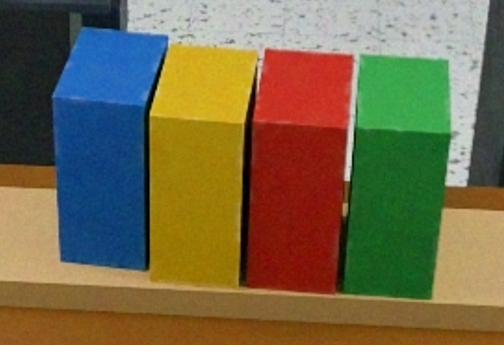

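>>> {"op": "move", "data": {"arm4": {"target": [-0.325, 0.238, 1.01, 0.035, 0.716, -0.697, 0.003], "speed": 0.04}, "cameras": ["cam_high", "cam_low"]}}

>>> {"op": "zoom_image", "data": {"camera": "cam_high", "region": [190, 160, 380, 290]}}

Scene clock: 2346.47 s.
Joint torques (N m): arm1=[-1.85 -10.99 10.62 2.14 0.06 -0.3] | arm2=[1.14 0.5 10.65 2.91 -0.09 -0.02] | arm3=[0.15 0.91 11 0.49 0.08 -0.1] | arm4=[2.84 -19.9 11.41 -0.31 -0.19 0.17]
Motor temperatures (°C): arm1=[20 30 40 21 19 19] | arm2=[19 20 45 21 19 22] | arm3=[18 22 49 22 22 19] | arm4=[20 33 33 22 19 18]
Heat: arm1: hottest joint3_rad 40 °C; arm2: hottest joint3_rad 45 °C; arm3: hottest joint3_rad 49 °C; arm4: hottest joint2_rad 33 °C.
move: arm4 off_target
Joint velocities: within noise
arm1, arm2, arm3: as last shown
arm4.joint_positions: joint1_rad=-1.189 joint2_rad=+2.571 joint3_rad=+2.029 joint4_rad=-0.969 joint5_rad=-0.017 joint6_rad=+0.422 hand_index_mcp=+0.752 hand_index_abd=-0.002 hand_index_pip=+0.576 hand_index_dip=+0.695 hand_middle_mcp=+0.752 hand_middle_abd=-0.002 hand_middle_pip=+0.573 hand_middle_dip=+0.696 hand_ring_mcp=+0.752 hand_ring_abd=+0.007 hand_ring_pip=+0.576 hand_ring_dip=+0.697 hand_thumb_cmc=+1.000 hand_thumb_axl=+0.677 hand_thumb_mcp=+0.220 hand_thumb_ipl=+0.167 hand_current_limit=+0.400 hand_speed=-0.600
arm4.joint_status: not commanded
arm4.hand_state: goal,goal,goal,goal,goal,goal,goal,goal,goal,goal,goal,goal,goal,goal,goal,goal
arm4.index_mcp_current_ma: -1
arm4.index_abd_current_ma: -2
arm4.index_pip_current_ma: 0
arm4.index_dip_current_ma: -1
arm4.middle_mcp_current_ma: -2
arm4.middle_abd_current_ma: -2
arm4.middle_pip_current_ma: -2
arm4.middle_dip_current_ma: 0
arm4.ring_mcp_current_ma: -2
arm4.ring_abd_current_ma: 7
arm4.ring_pip_current_ma: 0
arm4.ring_dip_current_ma: 0
arm4.thumb_cmc_current_ma: 0
arm4.thumb_axl_current_ma: -1
arm4.thumb_mcp_current_ma: -10
arm4.thumb_ipl_current_ma: -1
arm4.hand_goal_index_mcp: 0.754
arm4.hand_goal_index_abd: 0.000
arm4.hand_goal_index_pip: 0.576
arm4.hand_goal_index_dip: 0.696
arm4.hand_goal_middle_mcp: 0.754
arm4.hand_goal_middle_abd: 0.000
arm4.hand_goal_middle_pip: 0.576
arm4.hand_goal_middle_dip: 0.696
arm4.hand_goal_ring_mcp: 0.754
arm4.hand_goal_ring_abd: 0.000
arm4.hand_goal_ring_pip: 0.576
arm4.hand_goal_ring_dip: 0.696
arm4.hand_goal_thumb_cmc: 1.000
arm4.hand_goal_thumb_axl: 0.678
arm4.hand_goal_thumb_mcp: 0.226
arm4.hand_goal_thumb_ipl: 0.168
arm4.hand: x=-0.3193 y=+0.2651 z=+1.0072 quat_wxyz=(+0.025, +0.709, -0.705, +0.003) (m; scene frame)
arm4.hand_target: x=-0.3235 y=+0.2386 z=+1.0104 quat_wxyz=(+0.035, +0.716, -0.697, +0.003) (m; scene frame)
arm4.hand_status: off_target (0.028 m and 1.7 deg from the pose sent, 0.048 m and 1.5 deg at the start)
pictures: cam_high, cam_low

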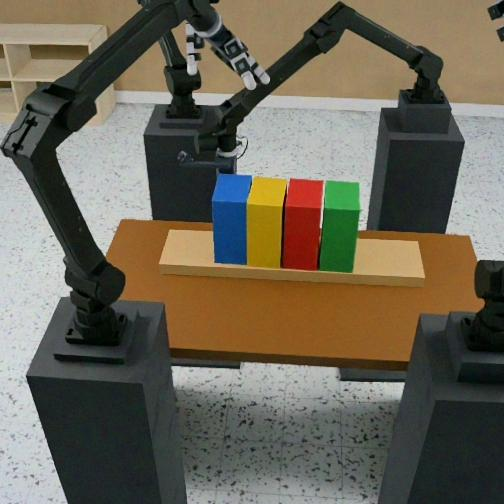

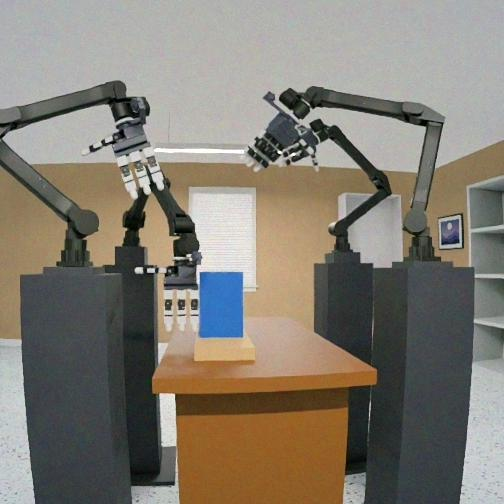

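Scaled by 2.653 from the camera's 504x504 image, which has a finer 720x720 frame.

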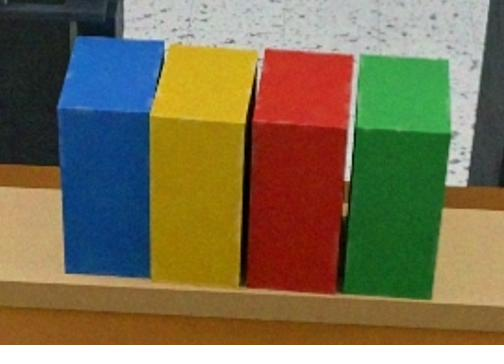

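>>> {"op": "move", "data": {"arm4": {"target": [-0.325, 0.231, 1.01, 0.035, 0.716, -0.697, 0.003], "speed": 0.04}, "cameras": ["cam_high", "cam_low"]}}

>>> {"op": "zoom_image", "data": {"camera": "cam_high", "region": [190, 160, 380, 290]}}

>>> {"op": "zoom_image", "data": {"camera": "cam_low", "region": [160, 250, 300, 380]}}

Scene clock: 2353.67 s.
Joint torques (N m): arm1=[-1.85 -10.99 10.65 2.15 0.07 -0.29] | arm2=[1.14 0.44 10.65 2.91 -0.1 -0.01] | arm3=[0.03 0.79 10.97 0.51 0.08 -0.1] | arm4=[3.78 -19.55 11.7 -0.21 -0.2 0.17]
Motor temperatures (°C): arm1=[20 30 40 21 19 19] | arm2=[19 20 45 21 19 22] | arm3=[18 21 49 22 22 19] | arm4=[20 34 33 22 19 18]
Heat: arm1: hottest joint3_rad 40 °C; arm2: hottest joint3_rad 45 °C; arm3: hottest joint3_rad 49 °C; arm4: hottest joint2_rad 34 °C.
move: arm4 off_target
Joint velocities: within noise
arm1.joint_positions: joint1_rad=-0.504 joint2_rad=+1.342 joint3_rad=+1.609 joint4_rad=-1.037 joint5_rad=-0.005 joint6_rad=+0.414 hand_index_mcp=+0.758 hand_index_abd=+0.000 hand_index_pip=+0.577 hand_index_dip=+0.696 hand_middle_mcp=+0.758 hand_middle_abd=-0.001 hand_middle_pip=+0.577 hand_middle_dip=+0.696 hand_ring_mcp=+0.758 hand_ring_abd=+0.002 hand_ring_pip=+0.576 hand_ring_dip=+0.696 hand_thumb_cmc=+1.000 hand_thumb_axl=+0.677 hand_thumb_mcp=+0.222 hand_thumb_ipl=+0.168 hand_current_limit=+0.400 hand_speed=-0.600
arm1.joint_status: not commanded
arm1.hand_state: goal,goal,goal,goal,goal,goal,goal,goal,goal,goal,goal,goal,goal,goal,goal,goal
arm1.index_mcp_current_ma: 10
arm1.index_abd_current_ma: -1
arm1.index_pip_current_ma: 1
arm1.index_dip_current_ma: 0
arm1.middle_mcp_current_ma: 11
arm1.middle_abd_current_ma: -1
arm1.middle_pip_current_ma: 1
arm1.middle_dip_current_ma: 0
arm1.ring_mcp_current_ma: 9
arm1.ring_abd_current_ma: 4
arm1.ring_pip_current_ma: 0
arm1.ring_dip_current_ma: 0
arm1.thumb_cmc_current_ma: 0
arm1.thumb_axl_current_ma: -2
arm1.thumb_mcp_current_ma: -12
arm1.thumb_ipl_current_ma: -1
arm1.hand_goal_index_mcp: 0.754
arm1.hand_goal_index_abd: 0.000
arm1.hand_goal_index_pip: 0.576
arm1.hand_goal_index_dip: 0.696
arm1.hand_goal_middle_mcp: 0.754
arm1.hand_goal_middle_abd: 0.000
arm1.hand_goal_middle_pip: 0.576
arm1.hand_goal_middle_dip: 0.696
arm1.hand_goal_ring_mcp: 0.754
arm1.hand_goal_ring_abd: 0.000
arm1.hand_goal_ring_pip: 0.576
arm1.hand_goal_ring_dip: 0.696
arm1.hand_goal_thumb_cmc: 1.000
arm1.hand_goal_thumb_axl: 0.678
arm1.hand_goal_thumb_mcp: 0.226
arm1.hand_goal_thumb_ipl: 0.168
arm1.hand: x=-0.0706 y=-0.0606 z=+1.6000 quat_wxyz=(+0.011, +0.405, +0.824, +0.396) (m; scene frame)
arm1.hand_target: x=-0.0713 y=-0.0552 z=+1.6032 quat_wxyz=(+0.012, +0.399, +0.825, +0.399) (m; scene frame)
arm1.hand_status: not commanded
arm2, arm3: as last shown
arm4.joint_positions: joint1_rad=-1.185 joint2_rad=+2.579 joint3_rad=+2.045 joint4_rad=-0.978 joint5_rad=-0.017 joint6_rad=+0.431 hand_index_mcp=+0.752 hand_index_abd=-0.002 hand_index_pip=+0.576 hand_index_dip=+0.695 hand_middle_mcp=+0.752 hand_middle_abd=-0.002 hand_middle_pip=+0.573 hand_middle_dip=+0.696 hand_ring_mcp=+0.751 hand_ring_abd=+0.007 hand_ring_pip=+0.576 hand_ring_dip=+0.697 hand_thumb_cmc=+1.000 hand_thumb_axl=+0.677 hand_thumb_mcp=+0.220 hand_thumb_ipl=+0.167 hand_current_limit=+0.400 hand_speed=-0.600
arm4.joint_status: not commanded
arm4.hand_state: goal,goal,goal,goal,goal,goal,goal,goal,goal,goal,goal,goal,goal,goal,goal,goal
arm4.index_mcp_current_ma: -1
arm4.index_abd_current_ma: -2
arm4.index_pip_current_ma: 0
arm4.index_dip_current_ma: -1
arm4.middle_mcp_current_ma: -2
arm4.middle_abd_current_ma: -2
arm4.middle_pip_current_ma: -2
arm4.middle_dip_current_ma: 0
arm4.ring_mcp_current_ma: -3
arm4.ring_abd_current_ma: 7
arm4.ring_pip_current_ma: 0
arm4.ring_dip_current_ma: 0
arm4.thumb_cmc_current_ma: 0
arm4.thumb_axl_current_ma: -1
arm4.thumb_mcp_current_ma: -10
arm4.thumb_ipl_current_ma: -1
arm4.hand_goal_index_mcp: 0.754
arm4.hand_goal_index_abd: 0.000
arm4.hand_goal_index_pip: 0.576
arm4.hand_goal_index_dip: 0.696
arm4.hand_goal_middle_mcp: 0.754
arm4.hand_goal_middle_abd: 0.000
arm4.hand_goal_middle_pip: 0.576
arm4.hand_goal_middle_dip: 0.696
arm4.hand_goal_ring_mcp: 0.754
arm4.hand_goal_ring_abd: 0.000
arm4.hand_goal_ring_pip: 0.576
arm4.hand_goal_ring_dip: 0.696
arm4.hand_goal_thumb_cmc: 1.000
arm4.hand_goal_thumb_axl: 0.678
arm4.hand_goal_thumb_mcp: 0.226
arm4.hand_goal_thumb_ipl: 0.168
arm4.hand: x=-0.3205 y=+0.2616 z=+1.0075 quat_wxyz=(+0.025, +0.707, -0.706, +0.003) (m; scene frame)
arm4.hand_target: x=-0.3234 y=+0.2316 z=+1.0106 quat_wxyz=(+0.036, +0.716, -0.697, +0.003) (m; scene frame)
arm4.hand_status: off_target (0.031 m and 1.9 deg from the pose sent, 0.035 m and 1.7 deg at the start)
pictures: cam_high, cam_low

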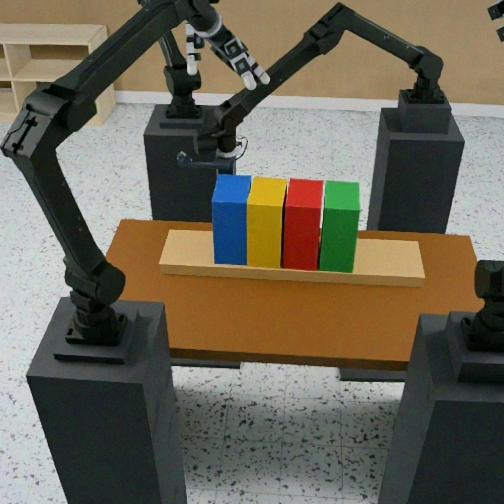

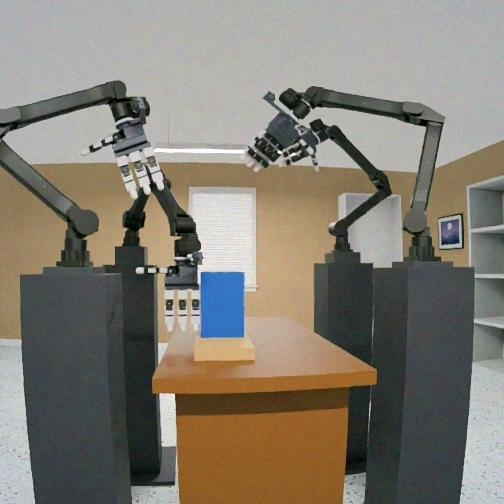

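Scaled by 2.653 from the camera's 504x504 image, which has a finer 720x720 frame.

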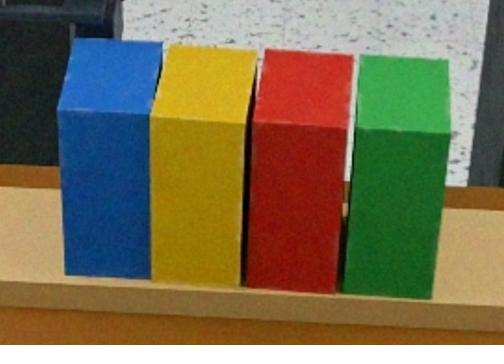

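Scaled by 3.600 from the camera's 504x504 image, which has a finer 720x720 frame.

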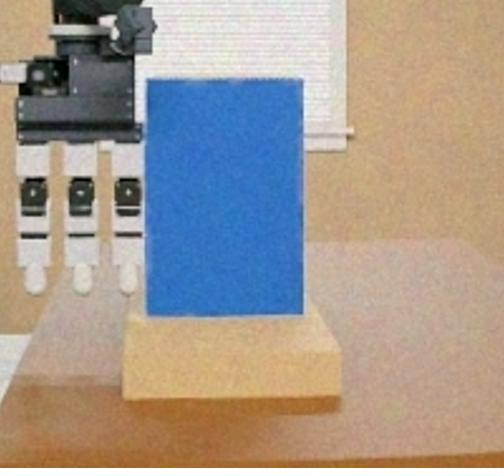

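>>> {"op": "move", "data": {"arm4": {"target": [-0.315, 0.32, 1.03, 0.035, 0.716, -0.697, 0.003], "speed": 0.1}, "arm2": {"joints": {"hand_index_mcp": -0.69, "hand_middle_mcp": -0.69, "hand_ring_mcp": -0.69, "hand_thumb_cmc": -0.57}}}}

>>> {"op": "move", "data": {"arm4": {"target": [-0.20, 0.42, 1.25, 0.035, 0.716, -0.697, 0.003], "speed": 0.2}, "arm2": {"target": [0.50, -0.15, 1.45, -0.0746, 0.696, 0.710, -0.0732], "speed": 0.25}, "cameras": ["cam_high", "cam_low"]}}

Scene clock: 2373.33 s.
Joint torques (N m): arm1=[-1.85 -10.81 10.65 2.14 0.07 -0.3] | arm2=[1.14 0.5 10.55 2.8 0.09 -0.26] | arm3=[0.5 0.79 11 0.58 0.08 -0.08] | arm4=[1.08 -21.66 6.53 0.44 -0.03 0.04]
Motor temperatures (°C): arm1=[20 30 40 21 19 19] | arm2=[19 20 45 21 19 22] | arm3=[18 21 49 22 22 19] | arm4=[20 36 34 22 19 18]
Heat: arm1: hottest joint3_rad 40 °C; arm2: hottest joint3_rad 45 °C; arm3: hottest joint3_rad 49 °C; arm4: hottest joint2_rad 36 °C.
move: arm2 done; arm4 off_target
Joint velocities: within noise
arm1, arm3: as last shown
arm2.joint_positions: joint1_rad=+0.023 joint2_rad=+0.633 joint3_rad=+1.412 joint4_rad=-1.240 joint5_rad=-0.030 joint6_rad=+1.095 hand_index_mcp=-0.680 hand_index_abd=+0.001 hand_index_pip=+0.577 hand_index_dip=+0.696 hand_middle_mcp=-0.680 hand_middle_abd=+0.001 hand_middle_pip=+0.577 hand_middle_dip=+0.696 hand_ring_mcp=-0.679 hand_ring_abd=+0.001 hand_ring_pip=+0.577 hand_ring_dip=+0.696 hand_thumb_cmc=-0.553 hand_thumb_axl=+0.677 hand_thumb_mcp=+0.226 hand_thumb_ipl=+0.168 hand_current_limit=+0.400 hand_speed=-0.600
arm2.joint_status: all done
arm2.hand_state: goal,goal,goal,goal,goal,goal,goal,overload,goal,goal,goal,goal,goal,goal,goal,goal
arm2.index_mcp_current_ma: 16
arm2.index_abd_current_ma: 0
arm2.index_pip_current_ma: 1
arm2.index_dip_current_ma: 0
arm2.middle_mcp_current_ma: 18
arm2.middle_abd_current_ma: 0
arm2.middle_pip_current_ma: 1
arm2.middle_dip_current_ma: 0
arm2.ring_mcp_current_ma: 20
arm2.ring_abd_current_ma: 0
arm2.ring_pip_current_ma: 1
arm2.ring_dip_current_ma: 0
arm2.thumb_cmc_current_ma: 33
arm2.thumb_axl_current_ma: -1
arm2.thumb_mcp_current_ma: 0
arm2.thumb_ipl_current_ma: 0
arm2.hand_goal_index_mcp: -0.690
arm2.hand_goal_index_abd: 0.000
arm2.hand_goal_index_pip: 0.576
arm2.hand_goal_index_dip: 0.696
arm2.hand_goal_middle_mcp: -0.690
arm2.hand_goal_middle_abd: 0.000
arm2.hand_goal_middle_pip: 0.576
arm2.hand_goal_middle_dip: 0.696
arm2.hand_goal_ring_mcp: -0.690
arm2.hand_goal_ring_abd: 0.000
arm2.hand_goal_ring_pip: 0.576
arm2.hand_goal_ring_dip: 0.696
arm2.hand_goal_thumb_cmc: -0.570
arm2.hand_goal_thumb_axl: 0.678
arm2.hand_goal_thumb_mcp: 0.226
arm2.hand_goal_thumb_ipl: 0.168
arm2.hand: x=+0.4981 y=-0.2989 z=+1.7343 quat_wxyz=(-0.294, +0.427, +0.739, +0.431) (m; scene frame)
arm2.hand_target: x=+0.4984 y=-0.3022 z=+1.7449 quat_wxyz=(-0.299, +0.424, +0.733, +0.439) (m; scene frame)
arm2.hand_status: not commanded
arm4.joint_positions: joint1_rad=-1.267 joint2_rad=+2.484 joint3_rad=+1.864 joint4_rad=-0.909 joint5_rad=-0.030 joint6_rad=+0.338 hand_index_mcp=+0.752 hand_index_abd=-0.002 hand_index_pip=+0.576 hand_index_dip=+0.695 hand_middle_mcp=+0.752 hand_middle_abd=-0.002 hand_middle_pip=+0.573 hand_middle_dip=+0.696 hand_ring_mcp=+0.750 hand_ring_abd=+0.003 hand_ring_pip=+0.576 hand_ring_dip=+0.697 hand_thumb_cmc=+1.000 hand_thumb_axl=+0.677 hand_thumb_mcp=+0.220 hand_thumb_ipl=+0.167 hand_current_limit=+0.400 hand_speed=-0.600
arm4.joint_status: not commanded
arm4.hand_state: goal,goal,goal,goal,goal,goal,goal,goal,goal,goal,goal,goal,goal,goal,goal,goal
arm4.index_mcp_current_ma: -1
arm4.index_abd_current_ma: -2
arm4.index_pip_current_ma: 0
arm4.index_dip_current_ma: -1
arm4.middle_mcp_current_ma: -2
arm4.middle_abd_current_ma: -2
arm4.middle_pip_current_ma: -2
arm4.middle_dip_current_ma: 0
arm4.ring_mcp_current_ma: -5
arm4.ring_abd_current_ma: 2
arm4.ring_pip_current_ma: 0
arm4.ring_dip_current_ma: 0
arm4.thumb_cmc_current_ma: 0
arm4.thumb_axl_current_ma: -1
arm4.thumb_mcp_current_ma: -10
arm4.thumb_ipl_current_ma: -1
arm4.hand_goal_index_mcp: 0.754
arm4.hand_goal_index_abd: 0.000
arm4.hand_goal_index_pip: 0.576
arm4.hand_goal_index_dip: 0.696
arm4.hand_goal_middle_mcp: 0.754
arm4.hand_goal_middle_abd: 0.000
arm4.hand_goal_middle_pip: 0.576
arm4.hand_goal_middle_dip: 0.696
arm4.hand_goal_ring_mcp: 0.754
arm4.hand_goal_ring_abd: 0.000
arm4.hand_goal_ring_pip: 0.576
arm4.hand_goal_ring_dip: 0.696
arm4.hand_goal_thumb_cmc: 1.000
arm4.hand_goal_thumb_axl: 0.678
arm4.hand_goal_thumb_mcp: 0.226
arm4.hand_goal_thumb_ipl: 0.168
arm4.hand: x=-0.3077 y=+0.3260 z=+1.0117 quat_wxyz=(+0.020, +0.711, -0.702, +0.010) (m; scene frame)
arm4.hand_target: x=-0.3149 y=+0.3201 z=+1.0299 quat_wxyz=(+0.035, +0.716, -0.697, +0.003) (m; scene frame)
arm4.hand_status: off_target (0.021 m and 2.1 deg from the pose sent, 0.063 m and 1.9 deg at the start)
pictures: none

Scene clock: 2376.53 s.
Joint torques (N m): arm1=[-1.85 -10.99 10.63 2.18 0.07 -0.3] | arm2=[0.38 -11.52 13.76 -0.13 -0.02 0.27] | arm3=[0.5 0.85 10.99 0.49 0.08 -0.11] | arm4=[0.79 -16.32 7.64 -0.29 0 -0.03]
Motor temperatures (°C): arm1=[20 30 40 21 19 19] | arm2=[19 20 45 21 19 22] | arm3=[18 21 49 22 22 19] | arm4=[20 36 34 22 19 18]
Heat: arm1: hottest joint3_rad 40 °C; arm2: hottest joint3_rad 45 °C; arm3: hottest joint3_rad 49 °C; arm4: hottest joint2_rad 36 °C.
move: arm2 off_target; arm4 done
Joint velocities: within noise
arm1: as last shown
arm2.joint_positions: joint1_rad=-0.060 joint2_rad=+1.472 joint3_rad=+1.544 joint4_rad=-1.666 joint5_rad=-0.193 joint6_rad=+1.477 hand_index_mcp=-0.681 hand_index_abd=+0.001 hand_index_pip=+0.577 hand_index_dip=+0.696 hand_middle_mcp=-0.680 hand_middle_abd=+0.001 hand_middle_pip=+0.577 hand_middle_dip=+0.696 hand_ring_mcp=-0.679 hand_ring_abd=+0.001 hand_ring_pip=+0.577 hand_ring_dip=+0.696 hand_thumb_cmc=-0.568 hand_thumb_axl=+0.677 hand_thumb_mcp=+0.224 hand_thumb_ipl=+0.168 hand_current_limit=+0.400 hand_speed=-0.600
arm2.joint_status: not commanded
arm2.hand_state: goal,goal,goal,goal,goal,goal,goal,overload,goal,goal,goal,goal,goal,goal,goal,goal
arm2.index_mcp_current_ma: 15
arm2.index_abd_current_ma: 0
arm2.index_pip_current_ma: 1
arm2.index_dip_current_ma: 0
arm2.middle_mcp_current_ma: 17
arm2.middle_abd_current_ma: 0
arm2.middle_pip_current_ma: 1
arm2.middle_dip_current_ma: 0
arm2.ring_mcp_current_ma: 18
arm2.ring_abd_current_ma: 0
arm2.ring_pip_current_ma: 1
arm2.ring_dip_current_ma: 0
arm2.thumb_cmc_current_ma: 2
arm2.thumb_axl_current_ma: -1
arm2.thumb_mcp_current_ma: -3
arm2.thumb_ipl_current_ma: 0
arm2.hand_goal_index_mcp: -0.690
arm2.hand_goal_index_abd: 0.000
arm2.hand_goal_index_pip: 0.576
arm2.hand_goal_index_dip: 0.696
arm2.hand_goal_middle_mcp: -0.690
arm2.hand_goal_middle_abd: 0.000
arm2.hand_goal_middle_pip: 0.576
arm2.hand_goal_middle_dip: 0.696
arm2.hand_goal_ring_mcp: -0.690
arm2.hand_goal_ring_abd: 0.000
arm2.hand_goal_ring_pip: 0.576
arm2.hand_goal_ring_dip: 0.696
arm2.hand_goal_thumb_cmc: -0.570
arm2.hand_goal_thumb_axl: 0.678
arm2.hand_goal_thumb_mcp: 0.226
arm2.hand_goal_thumb_ipl: 0.168
arm2.hand: x=+0.4949 y=-0.1573 z=+1.4301 quat_wxyz=(-0.064, +0.688, +0.718, -0.081) (m; scene frame)
arm2.hand_target: x=+0.4999 y=-0.1509 z=+1.4494 quat_wxyz=(-0.079, +0.697, +0.710, -0.066) (m; scene frame)
arm2.hand_status: off_target (0.022 m and 1.9 deg from the pose sent, 0.321 m and 71.3 deg at the start; a joint's target at an end of its range on 21 of 96 steps)
arm3.joint_positions: joint1_rad=+0.535 joint2_rad=+0.651 joint3_rad=+1.109 joint4_rad=-1.670 joint5_rad=+0.135 joint6_rad=+2.010 hand_index_mcp=+0.752 hand_index_abd=+0.002 hand_index_pip=+0.576 hand_index_dip=+0.696 hand_middle_mcp=+0.754 hand_middle_abd=+0.001 hand_middle_pip=+0.577 hand_middle_dip=+0.696 hand_ring_mcp=+0.752 hand_ring_abd=+0.002 hand_ring_pip=+0.574 hand_ring_dip=+0.696 hand_thumb_cmc=+1.000 hand_thumb_axl=+0.677 hand_thumb_mcp=+0.223 hand_thumb_ipl=+0.168 hand_current_limit=+0.400 hand_speed=-0.600
arm3.joint_status: not commanded
arm3.hand_state: goal,goal,goal,goal,goal,goal,goal,goal,goal,goal,goal,goal,goal,goal,goal,goal
arm3.index_mcp_current_ma: -5
arm3.index_abd_current_ma: 2
arm3.index_pip_current_ma: 0
arm3.index_dip_current_ma: 0
arm3.middle_mcp_current_ma: 0
arm3.middle_abd_current_ma: 1
arm3.middle_pip_current_ma: 1
arm3.middle_dip_current_ma: 0
arm3.ring_mcp_current_ma: -5
arm3.ring_abd_current_ma: 3
arm3.ring_pip_current_ma: -3
arm3.ring_dip_current_ma: 0
arm3.thumb_cmc_current_ma: 0
arm3.thumb_axl_current_ma: -1
arm3.thumb_mcp_current_ma: -9
arm3.thumb_ipl_current_ma: -1
arm3.hand_goal_index_mcp: 0.754
arm3.hand_goal_index_abd: 0.000
arm3.hand_goal_index_pip: 0.576
arm3.hand_goal_index_dip: 0.696
arm3.hand_goal_middle_mcp: 0.754
arm3.hand_goal_middle_abd: 0.000
arm3.hand_goal_middle_pip: 0.576
arm3.hand_goal_middle_dip: 0.696
arm3.hand_goal_ring_mcp: 0.754
arm3.hand_goal_ring_abd: 0.000
arm3.hand_goal_ring_pip: 0.576
arm3.hand_goal_ring_dip: 0.696
arm3.hand_goal_thumb_cmc: 1.000
arm3.hand_goal_thumb_axl: 0.678
arm3.hand_goal_thumb_mcp: 0.226
arm3.hand_goal_thumb_ipl: 0.168
arm3.hand: x=-0.4189 y=+0.4009 z=+1.4254 quat_wxyz=(+0.114, +0.726, -0.660, +0.155) (m; scene frame)
arm3.hand_target: x=-0.4201 y=+0.4002 z=+1.4396 quat_wxyz=(+0.118, +0.724, -0.659, +0.169) (m; scene frame)
arm3.hand_status: not commanded
arm4.joint_positions: joint1_rad=-1.354 joint2_rad=+1.846 joint3_rad=+1.401 joint4_rad=-1.055 joint5_rad=-0.037 joint6_rad=+0.239 hand_index_mcp=+0.752 hand_index_abd=-0.002 hand_index_pip=+0.576 hand_index_dip=+0.695 hand_middle_mcp=+0.752 hand_middle_abd=-0.002 hand_middle_pip=+0.573 hand_middle_dip=+0.696 hand_ring_mcp=+0.750 hand_ring_abd=+0.003 hand_ring_pip=+0.576 hand_ring_dip=+0.697 hand_thumb_cmc=+1.000 hand_thumb_axl=+0.677 hand_thumb_mcp=+0.220 hand_thumb_ipl=+0.167 hand_current_limit=+0.400 hand_speed=-0.600
arm4.joint_status: not commanded
arm4.hand_state: goal,goal,goal,goal,goal,goal,goal,goal,goal,goal,goal,goal,goal,goal,goal,goal
arm4.index_mcp_current_ma: -1
arm4.index_abd_current_ma: -2
arm4.index_pip_current_ma: 0
arm4.index_dip_current_ma: -1
arm4.middle_mcp_current_ma: -2
arm4.middle_abd_current_ma: -2
arm4.middle_pip_current_ma: -2
arm4.middle_dip_current_ma: 0
arm4.ring_mcp_current_ma: -5
arm4.ring_abd_current_ma: 2
arm4.ring_pip_current_ma: 0
arm4.ring_dip_current_ma: 0
arm4.thumb_cmc_current_ma: 0
arm4.thumb_axl_current_ma: -1
arm4.thumb_mcp_current_ma: -10
arm4.thumb_ipl_current_ma: -1
arm4.hand_goal_index_mcp: 0.754
arm4.hand_goal_index_abd: 0.000
arm4.hand_goal_index_pip: 0.576
arm4.hand_goal_index_dip: 0.696
arm4.hand_goal_middle_mcp: 0.754
arm4.hand_goal_middle_abd: 0.000
arm4.hand_goal_middle_pip: 0.576
arm4.hand_goal_middle_dip: 0.696
arm4.hand_goal_ring_mcp: 0.754
arm4.hand_goal_ring_abd: 0.000
arm4.hand_goal_ring_pip: 0.576
arm4.hand_goal_ring_dip: 0.696
arm4.hand_goal_thumb_cmc: 1.000
arm4.hand_goal_thumb_axl: 0.678
arm4.hand_goal_thumb_mcp: 0.226
arm4.hand_goal_thumb_ipl: 0.168
arm4.hand: x=-0.2021 y=+0.4143 z=+1.2420 quat_wxyz=(+0.034, +0.716, -0.698, +0.003) (m; scene frame)
arm4.hand_target: x=-0.2000 y=+0.4199 z=+1.2499 quat_wxyz=(+0.035, +0.716, -0.697, +0.003) (m; scene frame)
arm4.hand_status: done (0.010 m and 0.1 deg from the pose sent, 0.278 m and 2.1 deg at the start)
pictures: cam_high, cam_low

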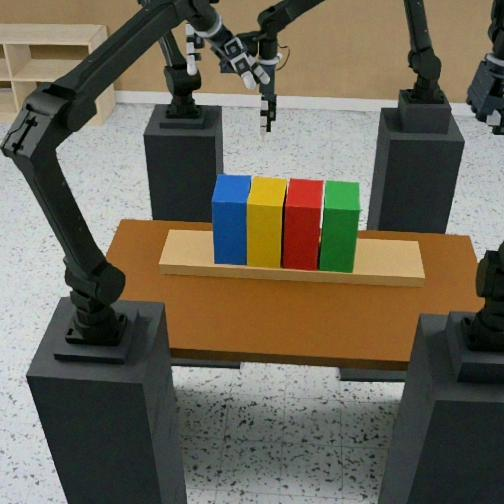

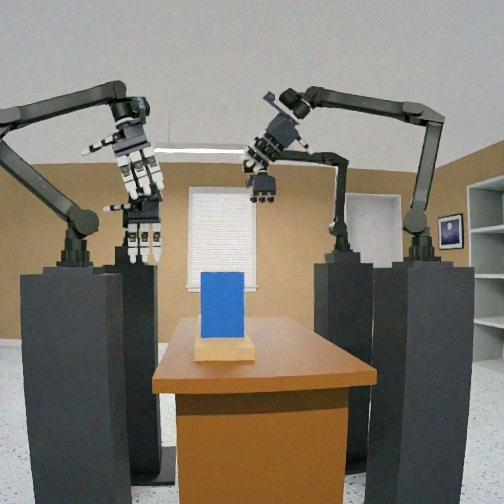

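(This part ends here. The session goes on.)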